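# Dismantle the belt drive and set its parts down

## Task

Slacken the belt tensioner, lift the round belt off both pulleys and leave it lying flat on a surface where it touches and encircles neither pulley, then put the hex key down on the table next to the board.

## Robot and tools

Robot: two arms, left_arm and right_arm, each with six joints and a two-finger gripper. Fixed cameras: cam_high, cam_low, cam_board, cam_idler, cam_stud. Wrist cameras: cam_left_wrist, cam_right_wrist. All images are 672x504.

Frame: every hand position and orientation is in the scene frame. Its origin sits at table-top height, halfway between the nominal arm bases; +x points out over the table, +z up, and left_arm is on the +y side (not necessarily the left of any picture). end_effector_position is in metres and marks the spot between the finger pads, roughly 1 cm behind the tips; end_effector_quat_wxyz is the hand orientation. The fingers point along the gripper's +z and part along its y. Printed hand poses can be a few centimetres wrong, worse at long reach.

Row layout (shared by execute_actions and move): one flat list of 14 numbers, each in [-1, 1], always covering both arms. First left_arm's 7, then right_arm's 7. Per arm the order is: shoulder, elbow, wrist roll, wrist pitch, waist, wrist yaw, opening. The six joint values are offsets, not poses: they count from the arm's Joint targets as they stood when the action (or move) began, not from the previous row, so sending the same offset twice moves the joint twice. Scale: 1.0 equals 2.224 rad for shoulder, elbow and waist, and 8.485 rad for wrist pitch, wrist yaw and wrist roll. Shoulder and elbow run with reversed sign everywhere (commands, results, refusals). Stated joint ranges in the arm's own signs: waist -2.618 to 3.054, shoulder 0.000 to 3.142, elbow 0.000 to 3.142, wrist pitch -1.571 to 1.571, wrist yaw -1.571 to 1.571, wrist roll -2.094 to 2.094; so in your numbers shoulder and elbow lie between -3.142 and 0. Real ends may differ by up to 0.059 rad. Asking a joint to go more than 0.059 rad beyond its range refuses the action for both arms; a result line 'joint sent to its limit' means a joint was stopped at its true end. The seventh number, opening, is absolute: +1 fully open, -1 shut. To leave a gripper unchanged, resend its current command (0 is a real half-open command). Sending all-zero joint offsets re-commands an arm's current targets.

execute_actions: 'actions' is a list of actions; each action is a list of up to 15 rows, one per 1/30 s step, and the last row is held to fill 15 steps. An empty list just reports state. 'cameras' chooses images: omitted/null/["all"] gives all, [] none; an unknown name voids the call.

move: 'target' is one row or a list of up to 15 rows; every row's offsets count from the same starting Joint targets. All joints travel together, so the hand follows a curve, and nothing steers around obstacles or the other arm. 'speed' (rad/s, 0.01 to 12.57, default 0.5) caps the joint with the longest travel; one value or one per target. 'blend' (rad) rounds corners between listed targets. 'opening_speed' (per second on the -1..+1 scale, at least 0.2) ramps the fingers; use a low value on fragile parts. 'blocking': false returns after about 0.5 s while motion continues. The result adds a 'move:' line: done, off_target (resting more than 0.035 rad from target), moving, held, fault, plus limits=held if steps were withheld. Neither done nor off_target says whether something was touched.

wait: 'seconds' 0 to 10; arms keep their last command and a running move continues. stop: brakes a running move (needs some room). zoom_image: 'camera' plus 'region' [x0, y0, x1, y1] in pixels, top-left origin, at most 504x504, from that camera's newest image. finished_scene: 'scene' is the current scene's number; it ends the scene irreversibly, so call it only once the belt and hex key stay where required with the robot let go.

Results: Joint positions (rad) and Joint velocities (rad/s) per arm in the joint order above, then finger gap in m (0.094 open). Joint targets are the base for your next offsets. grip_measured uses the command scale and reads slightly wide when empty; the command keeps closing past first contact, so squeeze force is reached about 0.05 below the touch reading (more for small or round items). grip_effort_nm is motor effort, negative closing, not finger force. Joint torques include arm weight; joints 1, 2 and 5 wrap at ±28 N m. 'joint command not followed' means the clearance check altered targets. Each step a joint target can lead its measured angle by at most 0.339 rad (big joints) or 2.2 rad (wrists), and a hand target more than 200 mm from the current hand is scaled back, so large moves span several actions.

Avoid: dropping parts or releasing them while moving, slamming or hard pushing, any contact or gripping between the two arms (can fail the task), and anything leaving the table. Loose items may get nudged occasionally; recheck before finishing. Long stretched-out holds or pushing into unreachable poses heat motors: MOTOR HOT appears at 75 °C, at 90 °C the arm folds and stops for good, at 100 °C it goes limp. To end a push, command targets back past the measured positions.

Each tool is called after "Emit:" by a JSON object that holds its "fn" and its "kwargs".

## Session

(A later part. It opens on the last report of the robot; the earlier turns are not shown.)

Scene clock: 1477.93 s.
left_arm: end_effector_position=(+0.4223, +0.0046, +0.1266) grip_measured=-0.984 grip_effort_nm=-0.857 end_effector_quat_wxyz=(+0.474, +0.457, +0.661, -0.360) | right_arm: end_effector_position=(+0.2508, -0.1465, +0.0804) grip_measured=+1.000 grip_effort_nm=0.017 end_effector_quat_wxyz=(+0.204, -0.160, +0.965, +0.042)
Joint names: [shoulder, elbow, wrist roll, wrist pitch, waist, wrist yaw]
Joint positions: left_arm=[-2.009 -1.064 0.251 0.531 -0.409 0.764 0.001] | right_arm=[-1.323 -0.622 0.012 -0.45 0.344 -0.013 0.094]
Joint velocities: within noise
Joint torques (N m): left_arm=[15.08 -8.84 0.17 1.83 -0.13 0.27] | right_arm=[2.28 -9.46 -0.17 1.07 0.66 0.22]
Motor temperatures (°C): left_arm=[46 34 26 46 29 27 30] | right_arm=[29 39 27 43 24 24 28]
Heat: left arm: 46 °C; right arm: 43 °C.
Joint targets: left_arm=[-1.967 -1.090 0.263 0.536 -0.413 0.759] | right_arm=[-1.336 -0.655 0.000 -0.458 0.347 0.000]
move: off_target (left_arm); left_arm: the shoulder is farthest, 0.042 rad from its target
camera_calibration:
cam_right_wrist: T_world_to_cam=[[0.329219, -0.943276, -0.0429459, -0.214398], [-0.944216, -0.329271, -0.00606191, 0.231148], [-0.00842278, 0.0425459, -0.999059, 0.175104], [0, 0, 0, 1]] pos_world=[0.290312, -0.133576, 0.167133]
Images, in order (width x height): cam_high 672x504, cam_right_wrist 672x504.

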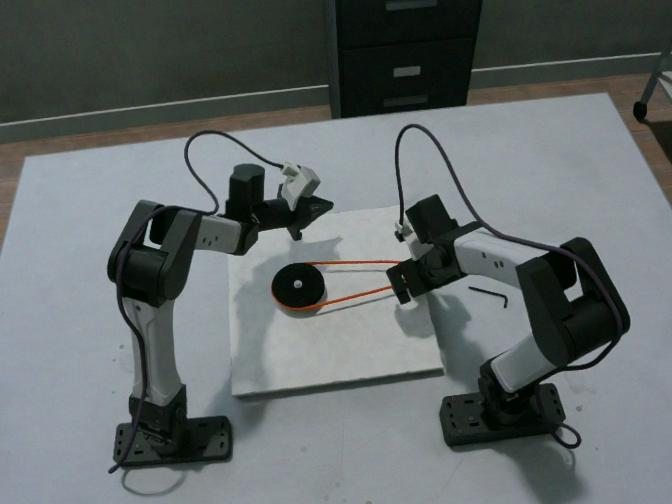

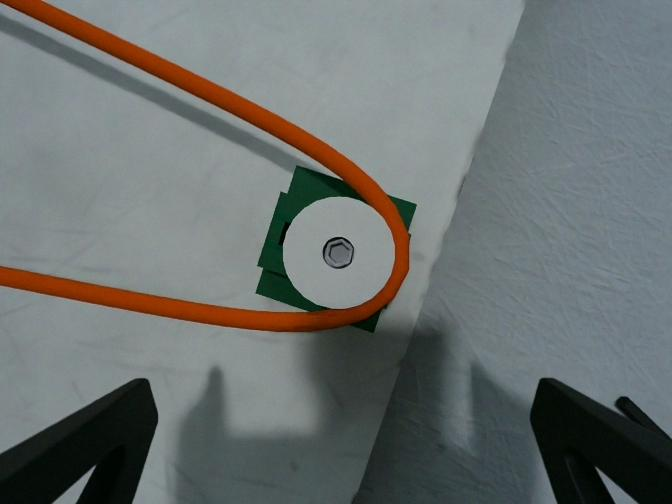

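Emit:
{"fn": "zoom_image", "kwargs": {"camera": "cam_right_wrist", "region": [318, 232, 358, 272]}}

Emit:
{"fn": "zoom_image", "kwargs": {"camera": "cam_right_wrist", "region": [250, 160, 430, 340]}}

Emit:
{"fn": "zoom_image", "kwargs": {"camera": "cam_high", "region": [440, 260, 540, 340]}}

Scaled by 12.600.

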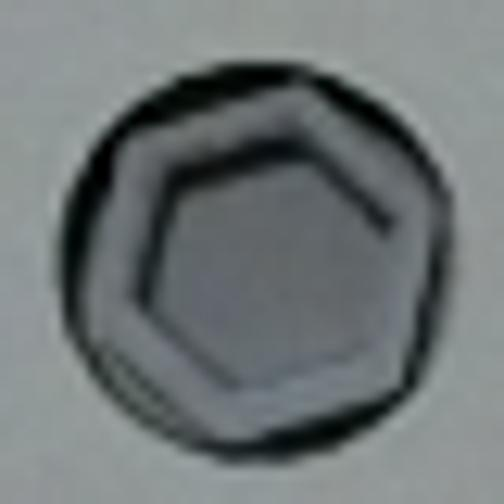

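Scaled by 2.800.

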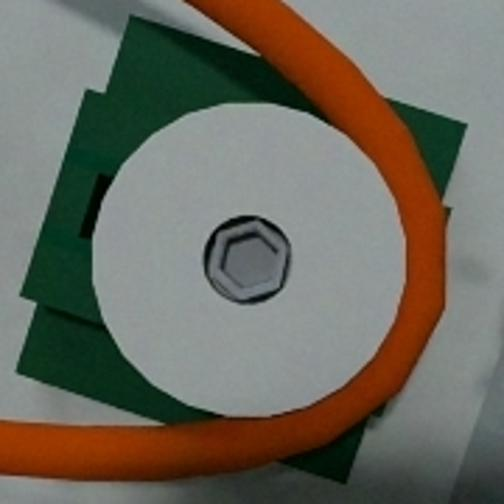

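Scaled by 5.040.

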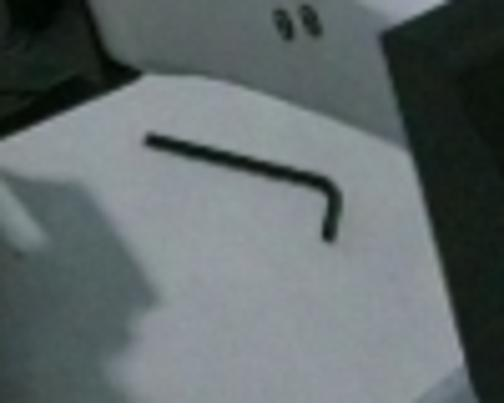

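Emit:
{"fn": "move", "kwargs": {"target": [[0,0,0,0,0,0,-1,0,-0.1349,0,0,0,0,1],[0,0,0,0,0,0,-1,-0.1257,-0.2449,-0.1645,-0.0798,-0.269,0,1]], "speed": 0.7, "blend": 0.05, "cameras": ["cam_high","cam_right_wrist"]}}

Emit:
{"fn": "zoom_image", "kwargs": {"camera": "cam_right_wrist", "region": [180, 150, 520, 450]}}

Scene clock: 1607.30 s.
left_arm: end_effector_position=(+0.4223, +0.0046, +0.1266) grip_measured=-0.984 grip_effort_nm=-0.852 end_effector_quat_wxyz=(+0.474, +0.457, +0.661, -0.360) | right_arm: end_effector_position=(+0.2573, -0.3117, +0.1322) grip_measured=+1.000 grip_effort_nm=0.007 end_effector_quat_wxyz=(+0.009, -0.535, +0.845, -0.006)
Joint names: [shoulder, elbow, wrist roll, wrist pitch, waist, wrist yaw]
Joint positions: left_arm=[-2.009 -1.064 0.251 0.531 -0.409 0.764 0.001] | right_arm=[-1.597 -1.17 -1.383 -1.123 -0.249 -0.005 0.094]
Joint velocities: within noise
Joint torques (N m): left_arm=[15.09 -8.85 0.16 1.83 -0.13 0.27] | right_arm=[3.75 -8.87 -0.16 0.26 0.24 0.13]
Motor temperatures (°C): left_arm=[56 40 26 46 29 27 29] | right_arm=[29 44 27 37 24 24 28]
Heat: left arm: 56 °C; right arm: 44 °C.
Joint targets: left_arm=[-1.967 -1.090 0.263 0.536 -0.413 0.759] | right_arm=[-1.616 -1.199 -1.396 -1.135 -0.251 0.000]
move: off_target (left_arm); left_arm: the shoulder is farthest, 0.042 rad from its target
camera_calibration:
cam_right_wrist: T_world_to_cam=[[0.900015, -0.435817, -0.0060215, -0.363727], [-0.39854, -0.828471, 0.393449, -0.165708], [-0.17646, -0.35171, -0.919327, 0.143693], [0, 0, 0, 1]] pos_world=[0.286675, -0.245265, 0.195108]
Images, in order (width x height): cam_high 672x504, cam_right_wrist 672x504.

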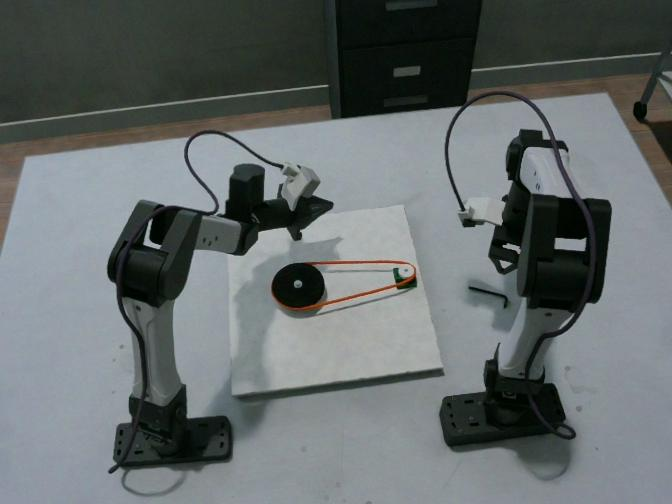

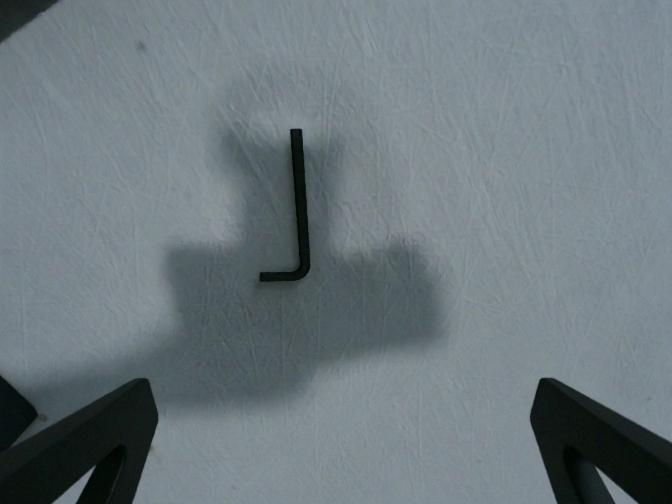

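Scaled by 1.482.

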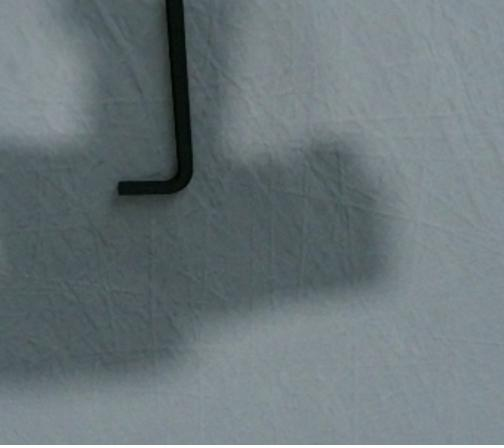

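Emit:
{"fn": "move", "kwargs": {"target": [0.4798,0.1304,-0.031,-0.1061,0.179,-0.0895,1,-0.0277,0.143,0.013,0.0411,0.0396,0.0006,1], "speed": 0.7, "cameras": ["cam_high","cam_right_wrist"]}}

Emit:
{"fn": "zoom_image", "kwargs": {"camera": "cam_right_wrist", "region": [220, 200, 440, 504]}}

Scene clock: 1652.67 s.
left_arm: end_effector_position=(+0.3436, +0.3093, +0.2655) grip_measured=+0.999 grip_effort_nm=0.081 end_effector_quat_wxyz=(+0.527, +0.031, +0.849, -0.017) | right_arm: end_effector_position=(+0.2454, -0.2870, +0.0518) grip_measured=+1.000 grip_effort_nm=0.007 end_effector_quat_wxyz=(+0.003, -0.533, +0.846, -0.001)
Joint names: [shoulder, elbow, wrist roll, wrist pitch, waist, wrist yaw]
Joint positions: left_arm=[-0.903 -0.808 0.008 -0.366 -0.021 0.009 0.094] | right_arm=[-1.66 -0.895 -1.297 -0.801 -0.168 -0.003 0.094]
Joint velocities: within noise
Joint torques (N m): left_arm=[2.26 -6.72 -0.01 2 0.77 0.04] | right_arm=[3.77 -3.93 0.07 0.46 0.84 0.15]
Motor temperatures (°C): left_arm=[57 40 26 45 29 27 29] | right_arm=[29 46 27 34 24 24 28]
Heat: left arm: 57 °C; right arm: 46 °C.
Joint targets: left_arm=[-0.900 -0.801 0.000 -0.365 -0.015 -0.001] | right_arm=[-1.677 -0.881 -1.285 -0.786 -0.163 0.006]
move: done
camera_calibration:
cam_right_wrist: T_world_to_cam=[[0.897751, -0.439979, -0.0215017, -0.342552], [-0.395968, -0.827412, 0.398245, -0.118957], [-0.19301, -0.349011, -0.917027, 0.0810345], [0, 0, 0, 1]] pos_world=[0.276063, -0.22086, 0.11432]
Images, in order (width x height): cam_high 672x504, cam_right_wrist 672x504.

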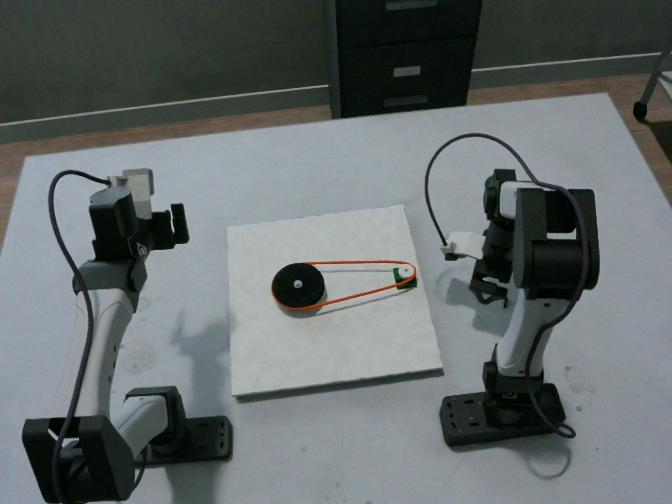

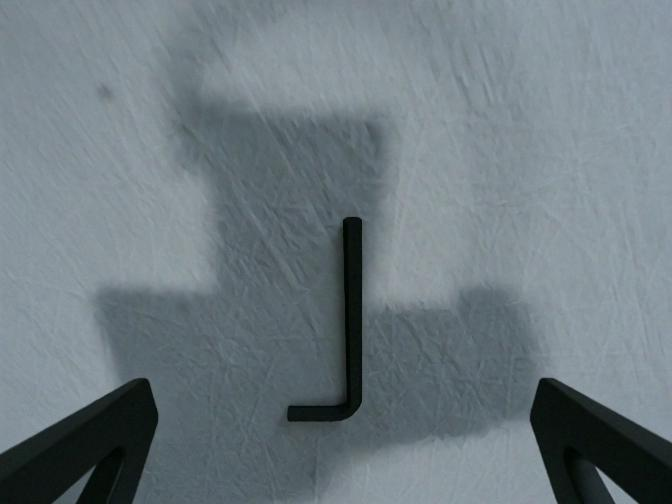

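Scaled by 1.658.

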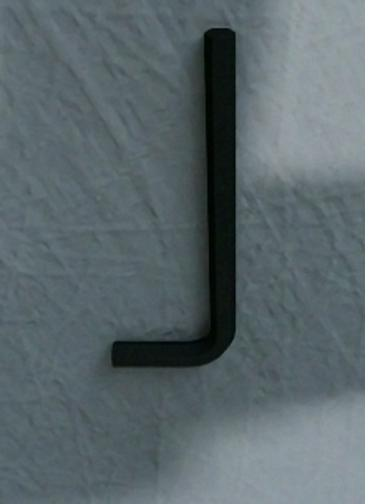

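Emit:
{"fn": "move", "kwargs": {"target": [0,0,0,0,0,0,1,-0.0385,0.0235,0,0.0158,0.0004,0,1], "speed": 0.3, "cameras": ["cam_stud","cam_right_wrist"]}}

Scene clock: 1681.47 s.
left_arm: end_effector_position=(+0.3435, +0.3096, +0.2654) grip_measured=+0.999 grip_effort_nm=0.085 end_effector_quat_wxyz=(+0.526, +0.030, +0.850, -0.017) | right_arm: end_effector_position=(+0.2468, -0.2871, +0.0198) grip_measured=+1.000 grip_effort_nm=0.017 end_effector_quat_wxyz=(+0.001, -0.533, +0.846, +0.001)
Joint names: [shoulder, elbow, wrist roll, wrist pitch, waist, wrist yaw]
Joint positions: left_arm=[-0.903 -0.808 0.007 -0.366 -0.021 0.007 0.094] | right_arm=[-1.746 -0.842 -1.296 -0.668 -0.167 -0.002 0.094]
Joint velocities: within noise
Joint torques (N m): left_arm=[2.26 -6.72 -0.01 1.97 0.77 0.06] | right_arm=[4.05 -3.56 0.07 0.43 0.84 0.15]
Motor temperatures (°C): left_arm=[49 38 26 46 29 27 28] | right_arm=[30 42 27 34 24 24 28]
Heat: left arm: 49 °C; right arm: 42 °C.
Joint targets: left_arm=[-0.900 -0.801 0.000 -0.364 -0.015 -0.001] | right_arm=[-1.763 -0.829 -1.285 -0.652 -0.162 0.005]
move: done
camera_calibration:
cam_right_wrist: T_world_to_cam=[[0.897979, -0.439236, -0.0265755, -0.344335], [-0.393135, -0.82793, 0.399971, -0.106508], [-0.197684, -0.348718, -0.916142, 0.0532386], [0, 0, 0, 1]] pos_world=[0.277858, -0.22086, 0.0822233]
Images, in order (width x height): cam_stud 672x504, cam_right_wrist 672x504.

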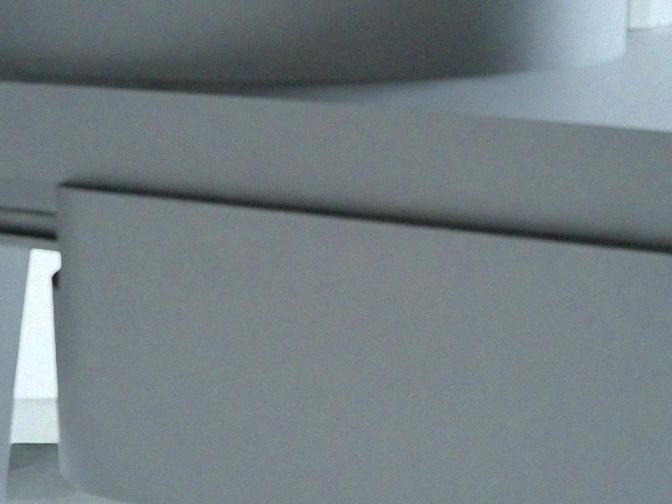

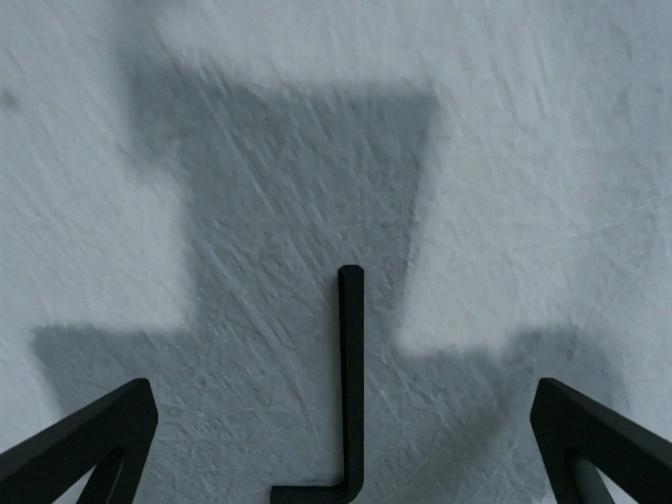

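Emit:
{"fn": "move", "kwargs": {"target": [0,0,0,0,0,0,1,-0.0087,0.0053,0,0.0036,0,0,1], "speed": 0.2, "cameras": ["cam_high","cam_right_wrist"]}}

Emit:
{"fn": "zoom_image", "kwargs": {"camera": "cam_right_wrist", "region": [400, 300, 672, 504]}}

Scene clock: 1688.43 s.
left_arm: end_effector_position=(+0.3435, +0.3096, +0.2654) grip_measured=+0.999 grip_effort_nm=0.085 end_effector_quat_wxyz=(+0.526, +0.030, +0.850, -0.017) | right_arm: end_effector_position=(+0.2488, -0.2875, +0.0146) grip_measured=+1.000 grip_effort_nm=0.007 end_effector_quat_wxyz=(+0.003, -0.533, +0.846, -0.002)
Joint names: [shoulder, elbow, wrist roll, wrist pitch, waist, wrist yaw]
Joint positions: left_arm=[-0.903 -0.808 0.007 -0.366 -0.021 0.007 0.094] | right_arm=[-1.76 -0.834 -1.296 -0.637 -0.167 -0.002 0.094]
Joint velocities: within noise
Joint torques (N m): left_arm=[2.26 -6.71 -0.01 1.98 0.79 0.07] | right_arm=[3.73 -3.17 0.07 0.43 0.81 0.14]
Motor temperatures (°C): left_arm=[47 37 26 46 29 27 28] | right_arm=[30 41 27 33 24 24 28]
Heat: left arm: 47 °C; right arm: 41 °C.
Joint targets: left_arm=[-0.900 -0.801 0.000 -0.364 -0.015 -0.001] | right_arm=[-1.782 -0.818 -1.285 -0.622 -0.162 0.005]
move: done
camera_calibration:
cam_right_wrist: T_world_to_cam=[[0.897995, -0.439594, -0.0190109, -0.346667], [-0.396386, -0.826975, 0.398736, -0.102991], [-0.191004, -0.350527, -0.916869, 0.0465078], [0, 0, 0, 1]] pos_world=[0.279365, -0.221262, 0.0771172]
Images, in order (width x height): cam_high 672x504, cam_right_wrist 672x504.

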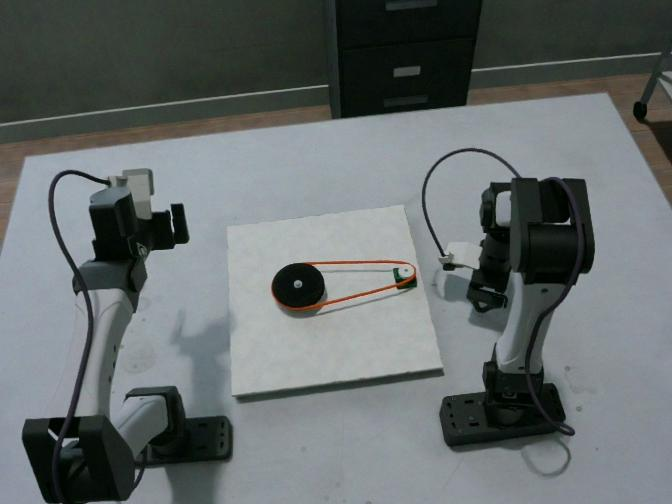

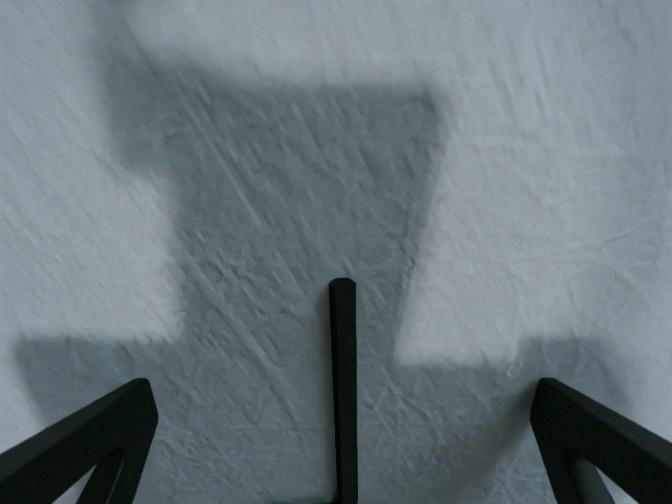

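Scaled by 1.853.

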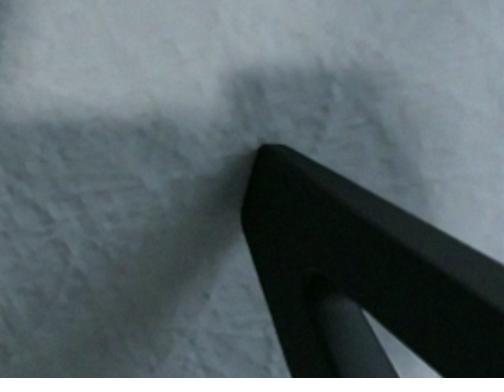

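Emit:
{"fn": "move", "kwargs": {"target": [0,0,0,0,0,0,1,0,0,0,0,0,0,-1], "opening_speed": 0.7, "cameras": ["cam_right_wrist"]}}

Emit:
{"fn": "zoom_image", "kwargs": {"camera": "cam_right_wrist", "region": [240, 240, 440, 504]}}

Scene clock: 1698.33 s.
left_arm: end_effector_position=(+0.3435, +0.3097, +0.2653) grip_measured=+0.999 grip_effort_nm=0.081 end_effector_quat_wxyz=(+0.526, +0.030, +0.850, -0.017) | right_arm: end_effector_position=(+0.2491, -0.2876, +0.0146) grip_measured=-0.939 grip_effort_nm=-0.969 end_effector_quat_wxyz=(+0.004, -0.533, +0.846, -0.002)
Joint names: [shoulder, elbow, wrist roll, wrist pitch, waist, wrist yaw]
Joint positions: left_arm=[-0.903 -0.808 0.007 -0.367 -0.021 0.007 0.094] | right_arm=[-1.76 -0.834 -1.296 -0.636 -0.167 -0.002 0.003]
Joint velocities: within noise
Joint torques (N m): left_arm=[2.26 -6.72 -0.01 1.97 0.77 0.07] | right_arm=[3.71 -3.18 0.08 0.45 0.81 0.15]
Motor temperatures (°C): left_arm=[46 37 26 46 29 27 28] | right_arm=[30 41 27 33 24 24 29]
Heat: left arm: 46 °C; right arm: 41 °C.
Joint targets: left_arm=[-0.900 -0.801 0.000 -0.365 -0.015 -0.001] | right_arm=[-1.782 -0.818 -1.285 -0.622 -0.162 0.005]
move: done
camera_calibration:
cam_right_wrist: T_world_to_cam=[[0.898001, -0.439629, -0.0179094, -0.346942], [-0.396857, -0.826867, 0.398492, -0.102737], [-0.189997, -0.350739, -0.916997, 0.0462271], [0, 0, 0, 1]] pos_world=[0.279566, -0.221262, 0.0771164]
Images, in order (width x height): cam_right_wrist 672x504.

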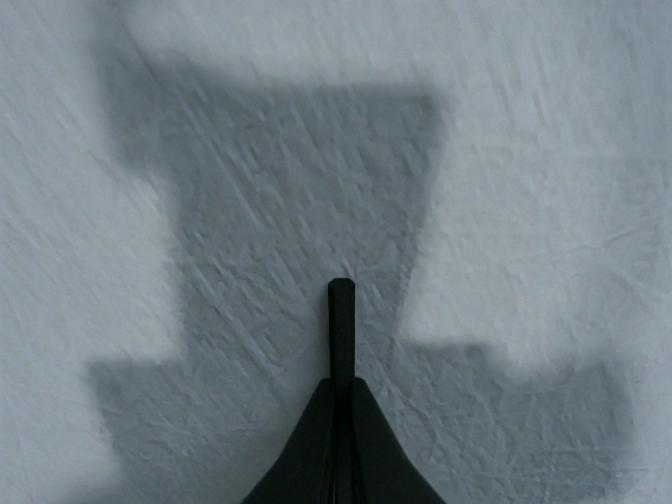

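Scaled by 1.909.

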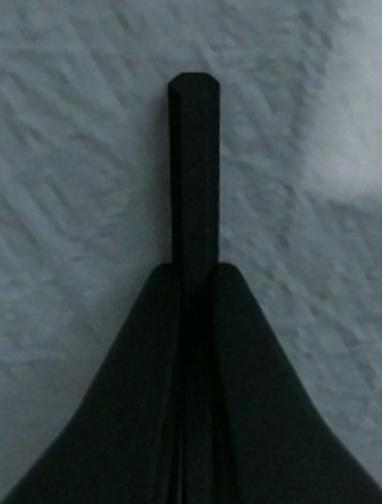

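Emit:
{"fn": "move", "kwargs": {"target": [0,0,0,0,0,0,1,0.0917,-0.1126,0,-0.0473,0,0,-1], "speed": 0.4, "cameras": ["cam_high","cam_right_wrist"]}}

Scene clock: 1814.40 s.
left_arm: end_effector_position=(+0.3435, +0.3097, +0.2653) grip_measured=+0.999 grip_effort_nm=0.081 end_effector_quat_wxyz=(+0.526, +0.030, +0.850, -0.017) | right_arm: end_effector_position=(+0.2505, -0.2878, +0.1002) grip_measured=-0.942 grip_effort_nm=-1.013 end_effector_quat_wxyz=(+0.001, -0.533, +0.846, +0.000)
Joint names: [shoulder, elbow, wrist roll, wrist pitch, waist, wrist yaw]
Joint positions: left_arm=[-0.903 -0.808 0.007 -0.367 -0.021 0.007 0.094] | right_arm=[-1.601 -1.043 -1.296 -1.01 -0.167 -0.002 0.003]
Joint velocities: within noise
Joint torques (N m): left_arm=[2.26 -6.71 -0.01 1.98 0.77 0.07] | right_arm=[6.76 -8.21 0.07 0.2 0.85 0.14]
Motor temperatures (°C): left_arm=[40 36 26 47 29 27 27] | right_arm=[30 37 27 31 24 24 31]
Heat: left arm: 47 °C; right arm: 37 °C.
Joint targets: left_arm=[-0.900 -0.801 0.000 -0.365 -0.015 -0.001] | right_arm=[-1.578 -1.068 -1.285 -1.023 -0.162 0.005]
move: done
camera_calibration:
cam_right_wrist: T_world_to_cam=[[0.897896, -0.439585, -0.0234038, -0.346222], [-0.394589, -0.827277, 0.399891, -0.137301], [-0.195148, -0.349826, -0.916264, 0.126402], [0, 0, 0, 1]] pos_world=[0.281361, -0.221561, 0.162621]
Images, in order (width x height): cam_high 672x504, cam_right_wrist 672x504.

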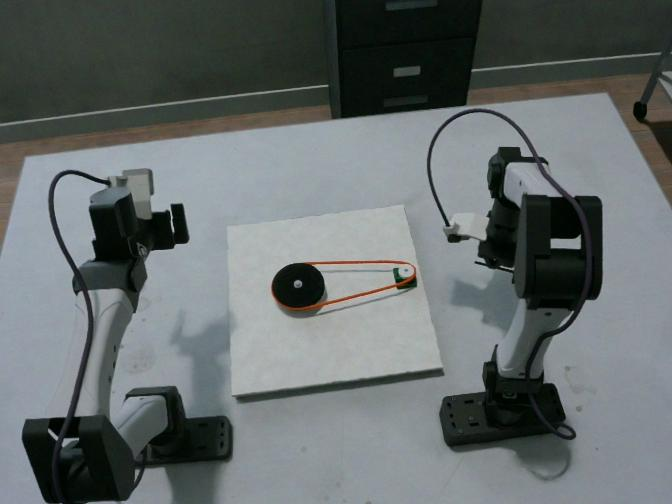

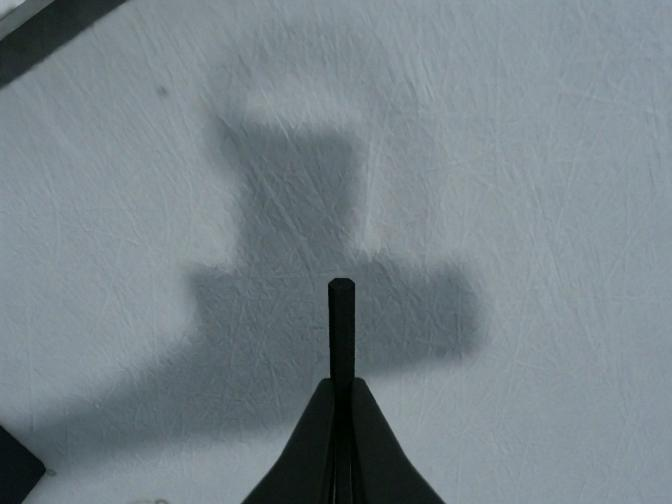

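Emit:
{"fn": "move", "kwargs": {"target": [[0,0,0,0,0,0,1,0.0126,-0.1718,0.0177,-0.0527,0.2527,0,-1],[0,0,0,0,0,0,1,-0.1412,-0.1844,0.0358,-0.0126,0.5504,0,-1]], "speed": 0.7, "blend": 0.1, "cameras": ["cam_high","cam_right_wrist"]}}

Scene clock: 1843.27 s.
left_arm: end_effector_position=(+0.3435, +0.3097, +0.2653) grip_measured=+0.999 grip_effort_nm=0.081 end_effector_quat_wxyz=(+0.526, +0.030, +0.850, -0.017) | right_arm: end_effector_position=(+0.1556, +0.0598, +0.1199) grip_measured=-0.942 grip_effort_nm=-1.009 end_effector_quat_wxyz=(+0.001, +0.856, -0.517, +0.002)
Joint names: [shoulder, elbow, wrist roll, wrist pitch, waist, wrist yaw]
Joint positions: left_arm=[-0.903 -0.808 0.006 -0.367 -0.021 0.007 0.094] | right_arm=[-1.875 -1.447 -0.993 -1.146 1.067 0.004 0.003]
Joint velocities: within noise
Joint torques (N m): left_arm=[2.26 -6.71 -0.01 1.98 0.77 0.07] | right_arm=[5.86 -8.99 0.08 0.46 -0.08 0.1]
Motor temperatures (°C): left_arm=[40 36 26 47 29 27 27] | right_arm=[33 39 27 30 24 24 31]
Heat: left arm: 47 °C; right arm: 39 °C.
Joint targets: left_arm=[-0.900 -0.801 0.000 -0.365 -0.015 -0.001] | right_arm=[-1.892 -1.478 -0.982 -1.130 1.062 0.005]
move: done
camera_calibration:
cam_right_wrist: T_world_to_cam=[[0.888503, 0.458176, -0.0252342, -0.159732], [0.427783, -0.80716, 0.40681, -0.0250619], [0.166023, -0.372247, -0.913164, 0.192359], [0, 0, 0, 1]] pos_world=[0.120707, 0.124561, 0.18182]
Images, in order (width x height): cam_high 672x504, cam_right_wrist 672x504.

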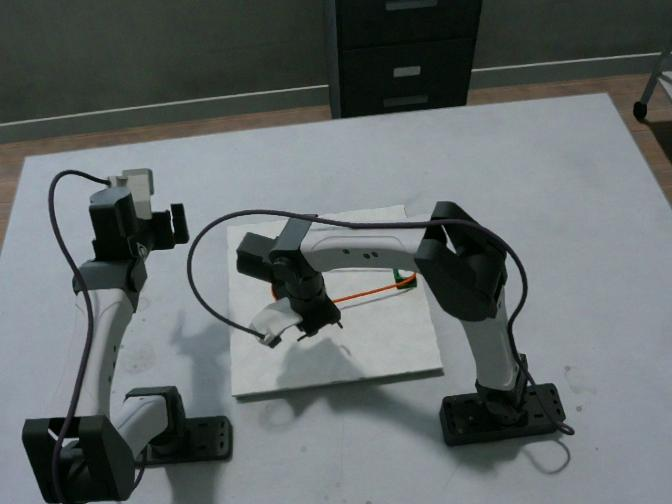

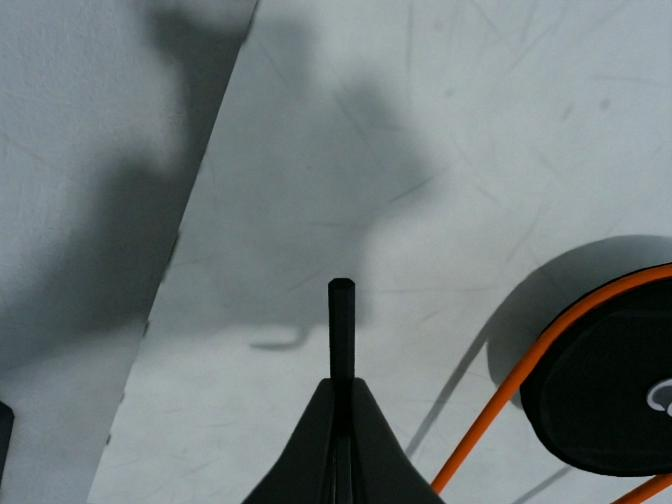

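Emit:
{"fn": "move", "kwargs": {"target": [0,0,0,0,0,0,1,-0.0254,0.0877,0,0.0247,0,0,-1], "speed": 0.3, "cameras": ["cam_right_wrist"]}}

Scene clock: 1856.17 s.
left_arm: end_effector_position=(+0.3435, +0.3097, +0.2653) grip_measured=+0.999 grip_effort_nm=0.085 end_effector_quat_wxyz=(+0.526, +0.030, +0.850, -0.017) | right_arm: end_effector_position=(+0.1554, +0.0596, +0.0656) grip_measured=-0.942 grip_effort_nm=-1.013 end_effector_quat_wxyz=(-0.001, +0.856, -0.518, +0.002)
Joint names: [shoulder, elbow, wrist roll, wrist pitch, waist, wrist yaw]
Joint positions: left_arm=[-0.903 -0.808 0.006 -0.367 -0.021 0.007 0.094] | right_arm=[-1.93 -1.296 -0.992 -0.936 1.067 0.004 0.003]
Joint velocities: within noise
Joint torques (N m): left_arm=[2.25 -6.71 -0.01 1.97 0.77 0.07] | right_arm=[5.86 -4.34 0.08 0.54 -0.05 0.1]
Motor temperatures (°C): left_arm=[39 36 26 47 29 27 27] | right_arm=[34 40 27 30 24 24 31]
Heat: left arm: 47 °C; right arm: 40 °C.
Joint targets: left_arm=[-0.900 -0.801 0.000 -0.365 -0.015 -0.001] | right_arm=[-1.949 -1.283 -0.981 -0.920 1.062 0.005]
move: done
camera_calibration:
cam_right_wrist: T_world_to_cam=[[0.88924, 0.45691, -0.0220231, -0.161083], [0.4258, -0.809178, 0.404877, -0.00250993], [0.167172, -0.36941, -0.914106, 0.142379], [0, 0, 0, 1]] pos_world=[0.120509, 0.124166, 0.127618]
Images, in order (width x height): cam_right_wrist 672x504.

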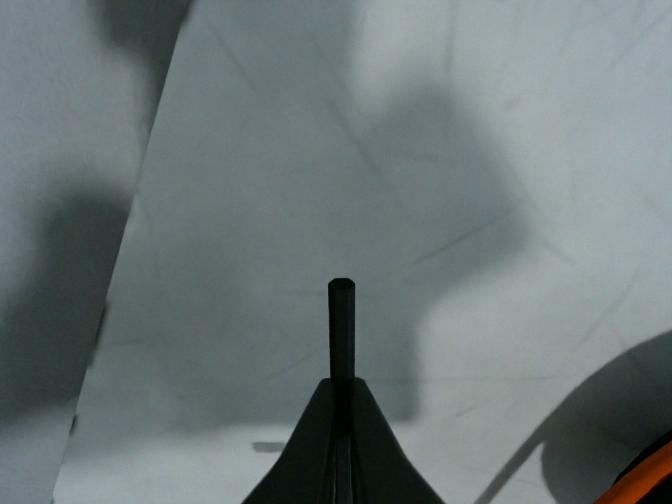

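Emit:
{"fn": "execute_actions", "kwargs": {"actions": [], "cameras": ["cam_board", "cam_right_wrist"]}}

Scene clock: 1921.13 s.
left_arm: end_effector_position=(+0.3435, +0.3097, +0.2653) grip_measured=+0.999 grip_effort_nm=0.081 end_effector_quat_wxyz=(+0.526, +0.030, +0.850, -0.017) | right_arm: end_effector_position=(+0.1555, +0.0597, +0.0656) grip_measured=-0.942 grip_effort_nm=-1.018 end_effector_quat_wxyz=(-0.001, +0.856, -0.518, +0.002)
Joint names: [shoulder, elbow, wrist roll, wrist pitch, waist, wrist yaw]
Joint positions: left_arm=[-0.903 -0.808 0.006 -0.367 -0.021 0.007 0.094] | right_arm=[-1.93 -1.296 -0.992 -0.935 1.067 0.004 0.003]
Joint velocities: within noise
Joint torques (N m): left_arm=[2.26 -6.71 0 1.97 0.77 0.07] | right_arm=[5.85 -4.38 0.07 0.46 -0.05 0.09]
Motor temperatures (°C): left_arm=[38 35 26 47 29 27 26] | right_arm=[35 37 27 29 24 24 32]
Heat: left arm: 47 °C; right arm: 37 °C.
Joint targets: left_arm=[-0.900 -0.801 0.000 -0.365 -0.015 -0.001] | right_arm=[-1.949 -1.283 -0.981 -0.920 1.062 0.005]
Tool commands: left_gripper/opening=+1.0 right_gripper/opening=-1.0
camera_calibration:
cam_right_wrist: T_world_to_cam=[[0.889273, 0.456876, -0.0213995, -0.161296], [0.425613, -0.809476, 0.404479, -0.00240116], [0.167474, -0.3688, -0.914297, 0.142402], [0, 0, 0, 1]] pos_world=[0.120609, 0.124266, 0.127717]
Images, in order (width x height): cam_board 672x504, cam_right_wrist 672x504.

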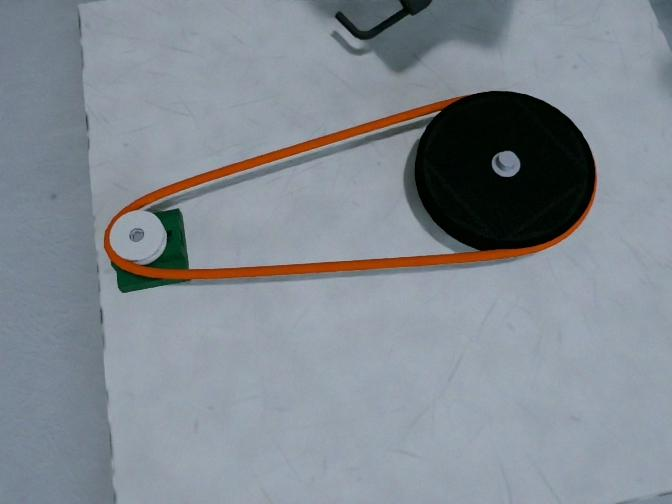

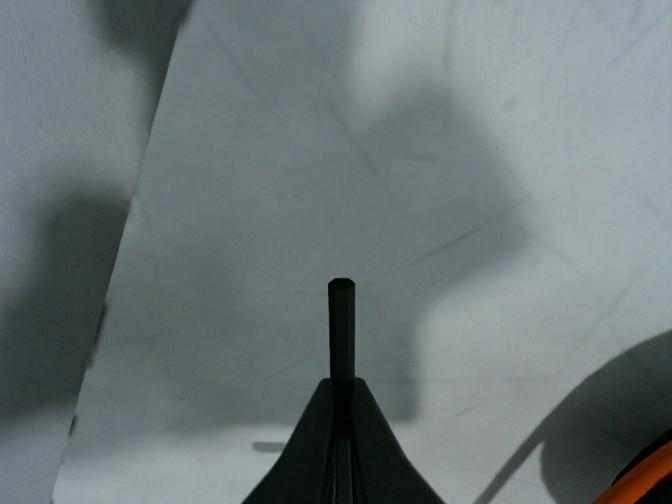

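Emit:
{"fn": "move", "kwargs": {"target": [0,0,0,0,0,0,1, 0.0995,0.1118,-0.0695,0.0050,-0.0794,0,-1], "speed": 0.5, "cameras": ["cam_board"]}}

Scene clock: 2127.63 s.
left_arm: end_effector_position=(+0.3435, +0.3097, +0.2653) grip_measured=+0.999 grip_effort_nm=0.085 end_effector_quat_wxyz=(+0.526, +0.030, +0.850, -0.017) | right_arm: end_effector_position=(+0.1688, -0.0211, +0.0603) grip_measured=-0.942 grip_effort_nm=-1.013 end_effector_quat_wxyz=(+0.016, +0.939, -0.343, -0.003)
Joint names: [shoulder, elbow, wrist roll, wrist pitch, waist, wrist yaw]
Joint positions: left_arm=[-0.903 -0.808 0.006 -0.367 -0.021 0.007 0.094] | right_arm=[-1.76 -1.049 -1.558 -0.892 0.888 0.004 0.003]
Joint velocities: within noise
Joint torques (N m): left_arm=[2.26 -6.72 0 1.98 0.77 0.07] | right_arm=[8.27 -3.95 -0.2 0.33 0.13 0.08]
Motor temperatures (°C): left_arm=[35 35 26 47 29 27 26] | right_arm=[36 35 27 28 24 24 33]
Heat: left arm: 47 °C; right arm: 36 °C.
Joint targets: left_arm=[-0.900 -0.801 0.000 -0.365 -0.015 -0.001] | right_arm=[-1.728 -1.034 -1.571 -0.878 0.885 0.005]
move: done
Images, in order (width x height): cam_board 672x504.

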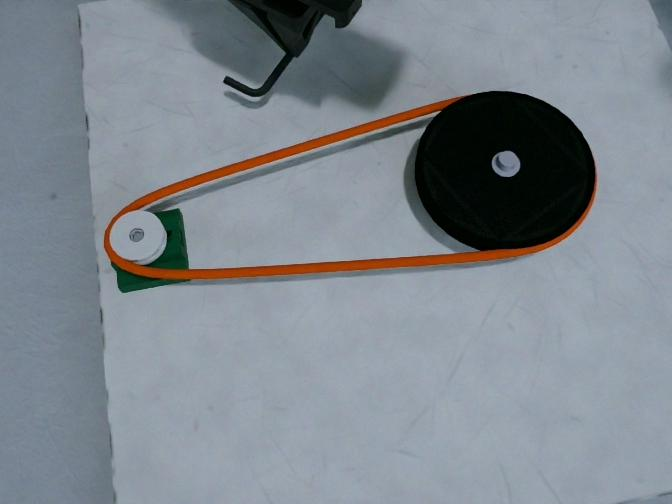

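Emit:
{"fn": "execute_actions", "kwargs": {"actions": [[[0,0,0,0,0,0,1,-0.0012,0.0016,0,0.00075,0,0,-1],[0,0,0,0,0,0,1,-0.00243,0.00324,0,0.0015,0,0,-1]]], "cameras": ["cam_board"]}}

Emit:
{"fn": "zoom_image", "kwargs": {"camera": "cam_board", "region": [180, 0, 380, 150]}}

Scene clock: 2142.70 s.
left_arm: end_effector_position=(+0.3435, +0.3097, +0.2653) grip_measured=+0.999 grip_effort_nm=0.081 end_effector_quat_wxyz=(+0.526, +0.030, +0.850, -0.017) | right_arm: end_effector_position=(+0.1691, -0.0208, +0.0586) grip_measured=-0.942 grip_effort_nm=-1.013 end_effector_quat_wxyz=(+0.013, +0.939, -0.342, -0.002)
Joint names: [shoulder, elbow, wrist roll, wrist pitch, waist, wrist yaw]
Joint positions: left_arm=[-0.903 -0.808 0.006 -0.367 -0.021 0.007 0.094] | right_arm=[-1.76 -1.041 -1.56 -0.879 0.888 0.004 0.003]
Joint velocities: within noise
Joint torques (N m): left_arm=[2.25 -6.72 0 1.98 0.77 0.07] | right_arm=[7.87 -3.95 -0.18 0.37 0.14 0.09]
Motor temperatures (°C): left_arm=[35 35 26 47 29 27 26] | right_arm=[37 35 27 28 24 24 33]
Heat: left arm: 47 °C; right arm: 37 °C.
Joint targets: left_arm=[-0.900 -0.801 0.000 -0.365 -0.015 -0.001] | right_arm=[-1.733 -1.027 -1.571 -0.865 0.885 0.005]
Images, in order (width x height): cam_board 672x504.

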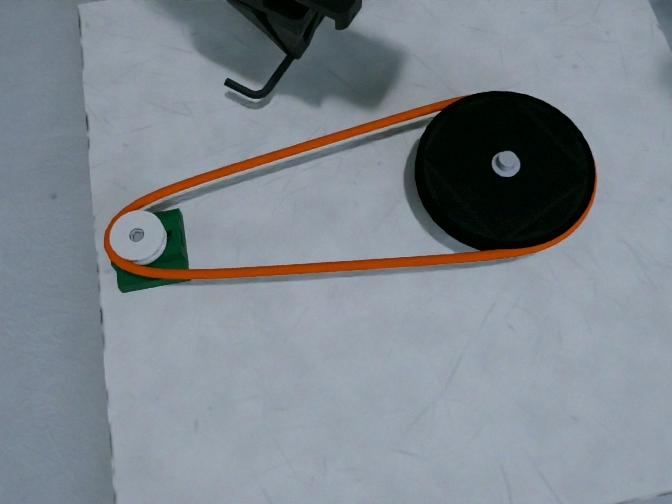

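Scaled by 2.520.

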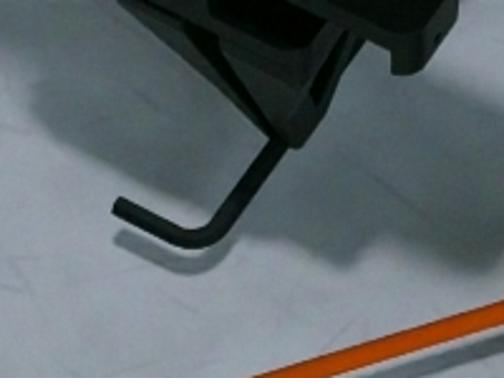

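Emit:
{"fn": "execute_actions", "kwargs": {"actions": [[[0,0,0,0,0,0,1,-0.0012,0.0016,0,0.00075,0,0,-1],[0,0,0,0,0,0,1,-0.00243,0.00324,0,0.0015,0,0,-1],[0,0,0,0,0,0,1,-0.0040,0.0052,0,0.0023,0,0,-1]]], "cameras": ["cam_board"]}}

Emit:
{"fn": "zoom_image", "kwargs": {"camera": "cam_board", "region": [180, 0, 380, 150]}}

Scene clock: 2150.53 s.
left_arm: end_effector_position=(+0.3435, +0.3097, +0.2653) grip_measured=+0.999 grip_effort_nm=0.085 end_effector_quat_wxyz=(+0.526, +0.030, +0.850, -0.017) | right_arm: end_effector_position=(+0.1694, -0.0204, +0.0560) grip_measured=-0.942 grip_effort_nm=-1.013 end_effector_quat_wxyz=(+0.009, +0.940, -0.342, -0.001)
Joint names: [shoulder, elbow, wrist roll, wrist pitch, waist, wrist yaw]
Joint positions: left_arm=[-0.903 -0.808 0.006 -0.367 -0.021 0.007 0.094] | right_arm=[-1.76 -1.03 -1.56 -0.86 0.888 0.004 0.003]
Joint velocities: within noise
Joint torques (N m): left_arm=[2.28 -6.72 0 1.98 0.77 0.07] | right_arm=[7.19 -3.96 -0.19 0.35 0.14 0.09]
Motor temperatures (°C): left_arm=[35 35 26 47 29 27 26] | right_arm=[37 35 27 28 24 24 33]
Heat: left arm: 47 °C; right arm: 37 °C.
Joint targets: left_arm=[-0.900 -0.801 0.000 -0.365 -0.015 -0.001] | right_arm=[-1.742 -1.016 -1.571 -0.846 0.885 0.005]
Images, in order (width x height): cam_board 672x504.

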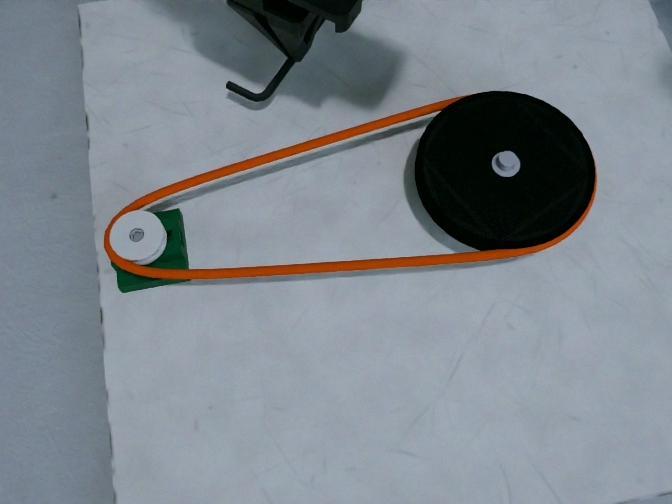

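Scaled by 2.520.

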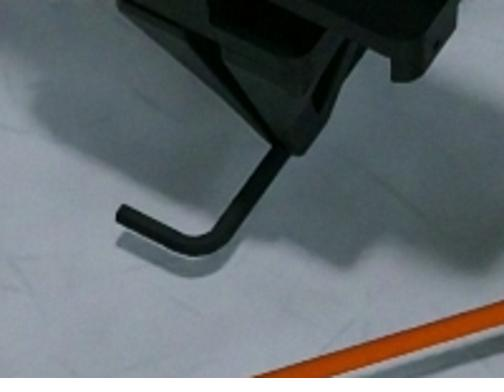

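Emit:
{"fn": "execute_actions", "kwargs": {"actions": [[[0,0,0,0,0,0,1,0,0.0028,0,0.0013,0,0,-1],[0,0,0,0,0,0,1,0,0.0055,0,0.0026,0,0,-1],[0,0,0,0,0,0,1,0,0.0083,0,0.0039,0,0,-1]]], "cameras": ["cam_board"]}}

Emit:
{"fn": "zoom_image", "kwargs": {"camera": "cam_board", "region": [180, 0, 380, 150]}}

Scene clock: 2171.70 s.
left_arm: end_effector_position=(+0.3435, +0.3097, +0.2653) grip_measured=+0.999 grip_effort_nm=0.085 end_effector_quat_wxyz=(+0.526, +0.030, +0.850, -0.017) | right_arm: end_effector_position=(+0.1701, -0.0195, +0.0517) grip_measured=-0.942 grip_effort_nm=-1.018 end_effector_quat_wxyz=(+0.003, +0.940, -0.342, +0.001)
Joint names: [shoulder, elbow, wrist roll, wrist pitch, waist, wrist yaw]
Joint positions: left_arm=[-0.903 -0.808 0.006 -0.367 -0.021 0.007 0.094] | right_arm=[-1.76 -1.011 -1.56 -0.827 0.888 0.004 0.003]
Joint velocities: within noise
Joint torques (N m): left_arm=[2.25 -6.72 0 1.98 0.79 0.07] | right_arm=[7.13 -3.95 -0.18 0.4 0.13 0.08]
Motor temperatures (°C): left_arm=[35 35 26 47 29 27 26] | right_arm=[37 35 27 28 24 24 33]
Heat: left arm: 47 °C; right arm: 37 °C.
Joint targets: left_arm=[-0.900 -0.801 0.000 -0.365 -0.015 -0.001] | right_arm=[-1.742 -0.997 -1.571 -0.812 0.885 0.005]
Images, in order (width x height): cam_board 672x504.

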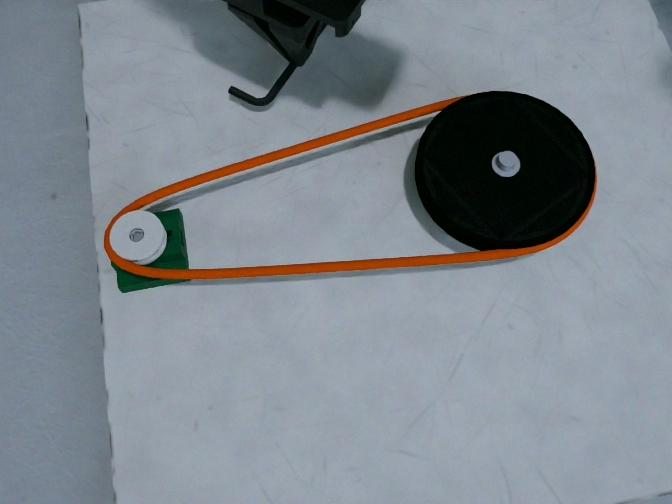

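Scaled by 2.520.

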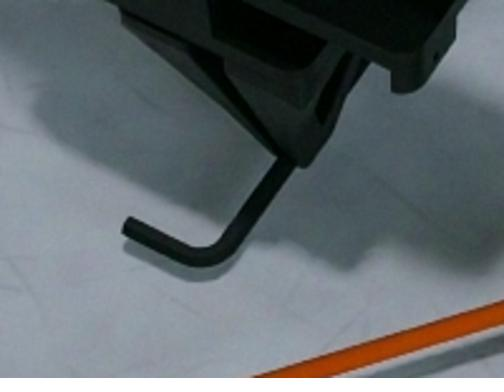

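Emit:
{"fn": "execute_actions", "kwargs": {"actions": [[[0,0,0,0,0,0,1,0,0.0021,0,0.0006,0,0,-1],[0,0,0,0,0,0,1,0,0.0041,0,0.0012,0,0,-1],[0,0,0,0,0,0,1,0,0.0062,0,0.0018,0,0,-1]]], "cameras": ["cam_board"]}}

Emit:
{"fn": "zoom_image", "kwargs": {"camera": "cam_board", "region": [180, 0, 380, 150]}}

Scene clock: 2182.37 s.
left_arm: end_effector_position=(+0.3435, +0.3097, +0.2653) grip_measured=+0.999 grip_effort_nm=0.081 end_effector_quat_wxyz=(+0.526, +0.030, +0.850, -0.017) | right_arm: end_effector_position=(+0.1693, -0.0205, +0.0487) grip_measured=-0.942 grip_effort_nm=-1.013 end_effector_quat_wxyz=(+0.002, +0.940, -0.342, +0.002)
Joint names: [shoulder, elbow, wrist roll, wrist pitch, waist, wrist yaw]
Joint positions: left_arm=[-0.903 -0.808 0.006 -0.367 -0.021 0.007 0.094] | right_arm=[-1.76 -0.997 -1.56 -0.811 0.888 0.004 0.003]
Joint velocities: within noise
Joint torques (N m): left_arm=[2.26 -6.72 0 1.97 0.77 0.07] | right_arm=[7.1 -3.9 -0.18 0.42 0.17 0.09]
Motor temperatures (°C): left_arm=[35 35 26 47 29 27 26] | right_arm=[38 35 27 28 24 24 33]
Heat: left arm: 47 °C; right arm: 38 °C.
Joint targets: left_arm=[-0.900 -0.801 0.000 -0.365 -0.015 -0.001] | right_arm=[-1.742 -0.983 -1.571 -0.797 0.885 0.005]
Images, in order (width x height): cam_board 672x504.

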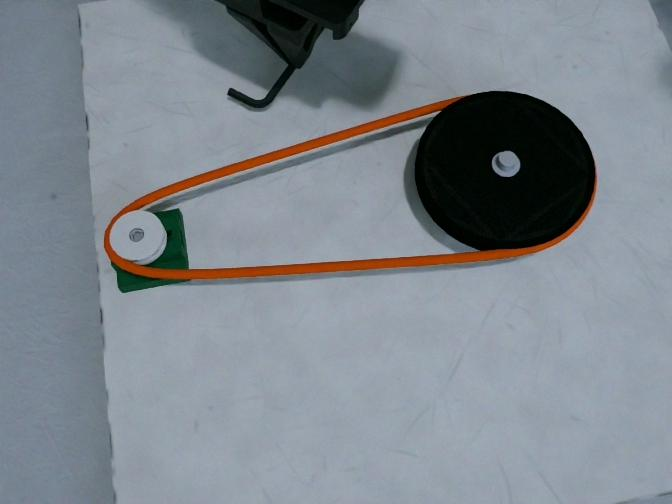

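Scaled by 2.520.

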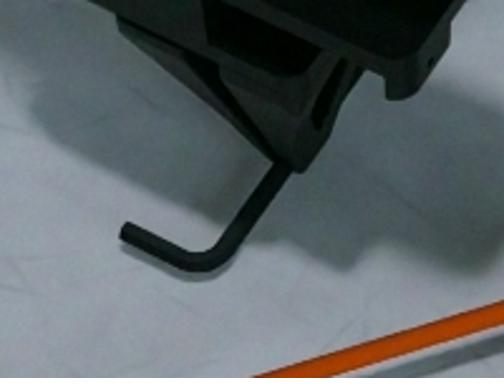

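Emit:
{"fn": "execute_actions", "kwargs": {"actions": [[[0,0,0,0,0,0,1,0,0.001,0,0.0003,0,0,-1],[0,0,0,0,0,0,1,0,0.0021,0,0.0006,0,0,-1],[0,0,0,0,0,0,1,0,0.0031,0,0.0009,0,0,-1]]], "cameras": ["cam_board"]}}

Emit:
{"fn": "zoom_image", "kwargs": {"camera": "cam_board", "region": [180, 0, 380, 150]}}

Scene clock: 2193.53 s.
left_arm: end_effector_position=(+0.3435, +0.3097, +0.2653) grip_measured=+0.999 grip_effort_nm=0.085 end_effector_quat_wxyz=(+0.526, +0.030, +0.850, -0.017) | right_arm: end_effector_position=(+0.1689, -0.0209, +0.0473) grip_measured=-0.942 grip_effort_nm=-1.013 end_effector_quat_wxyz=(+0.002, +0.940, -0.342, +0.002)
Joint names: [shoulder, elbow, wrist roll, wrist pitch, waist, wrist yaw]
Joint positions: left_arm=[-0.903 -0.808 0.006 -0.367 -0.021 0.007 0.094] | right_arm=[-1.76 -0.991 -1.56 -0.804 0.888 0.004 0.003]
Joint velocities: within noise
Joint torques (N m): left_arm=[2.26 -6.71 0 1.98 0.79 0.07] | right_arm=[7.13 -3.88 -0.18 0.38 0.1 0.09]
Motor temperatures (°C): left_arm=[34 35 26 47 29 27 26] | right_arm=[38 35 27 28 24 24 33]
Heat: left arm: 47 °C; right arm: 38 °C.
Joint targets: left_arm=[-0.900 -0.801 0.000 -0.365 -0.015 -0.001] | right_arm=[-1.742 -0.976 -1.571 -0.790 0.885 0.005]
Images, in order (width x height): cam_board 672x504.

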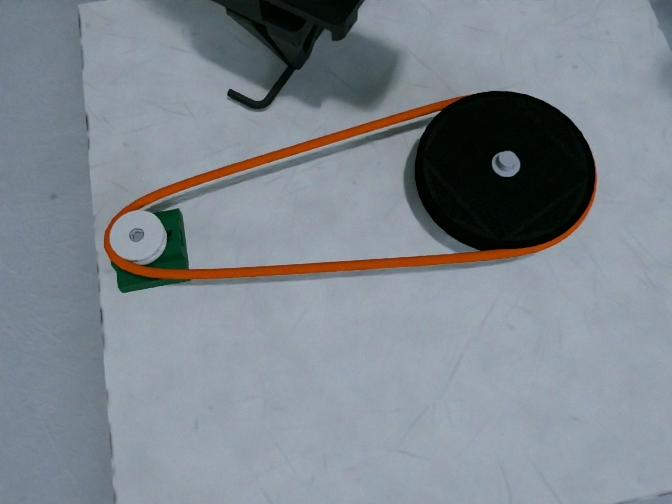

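Scaled by 2.520.

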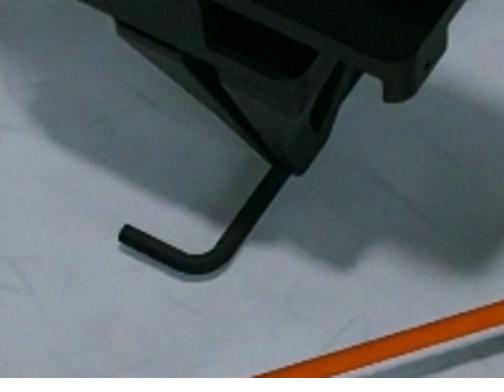

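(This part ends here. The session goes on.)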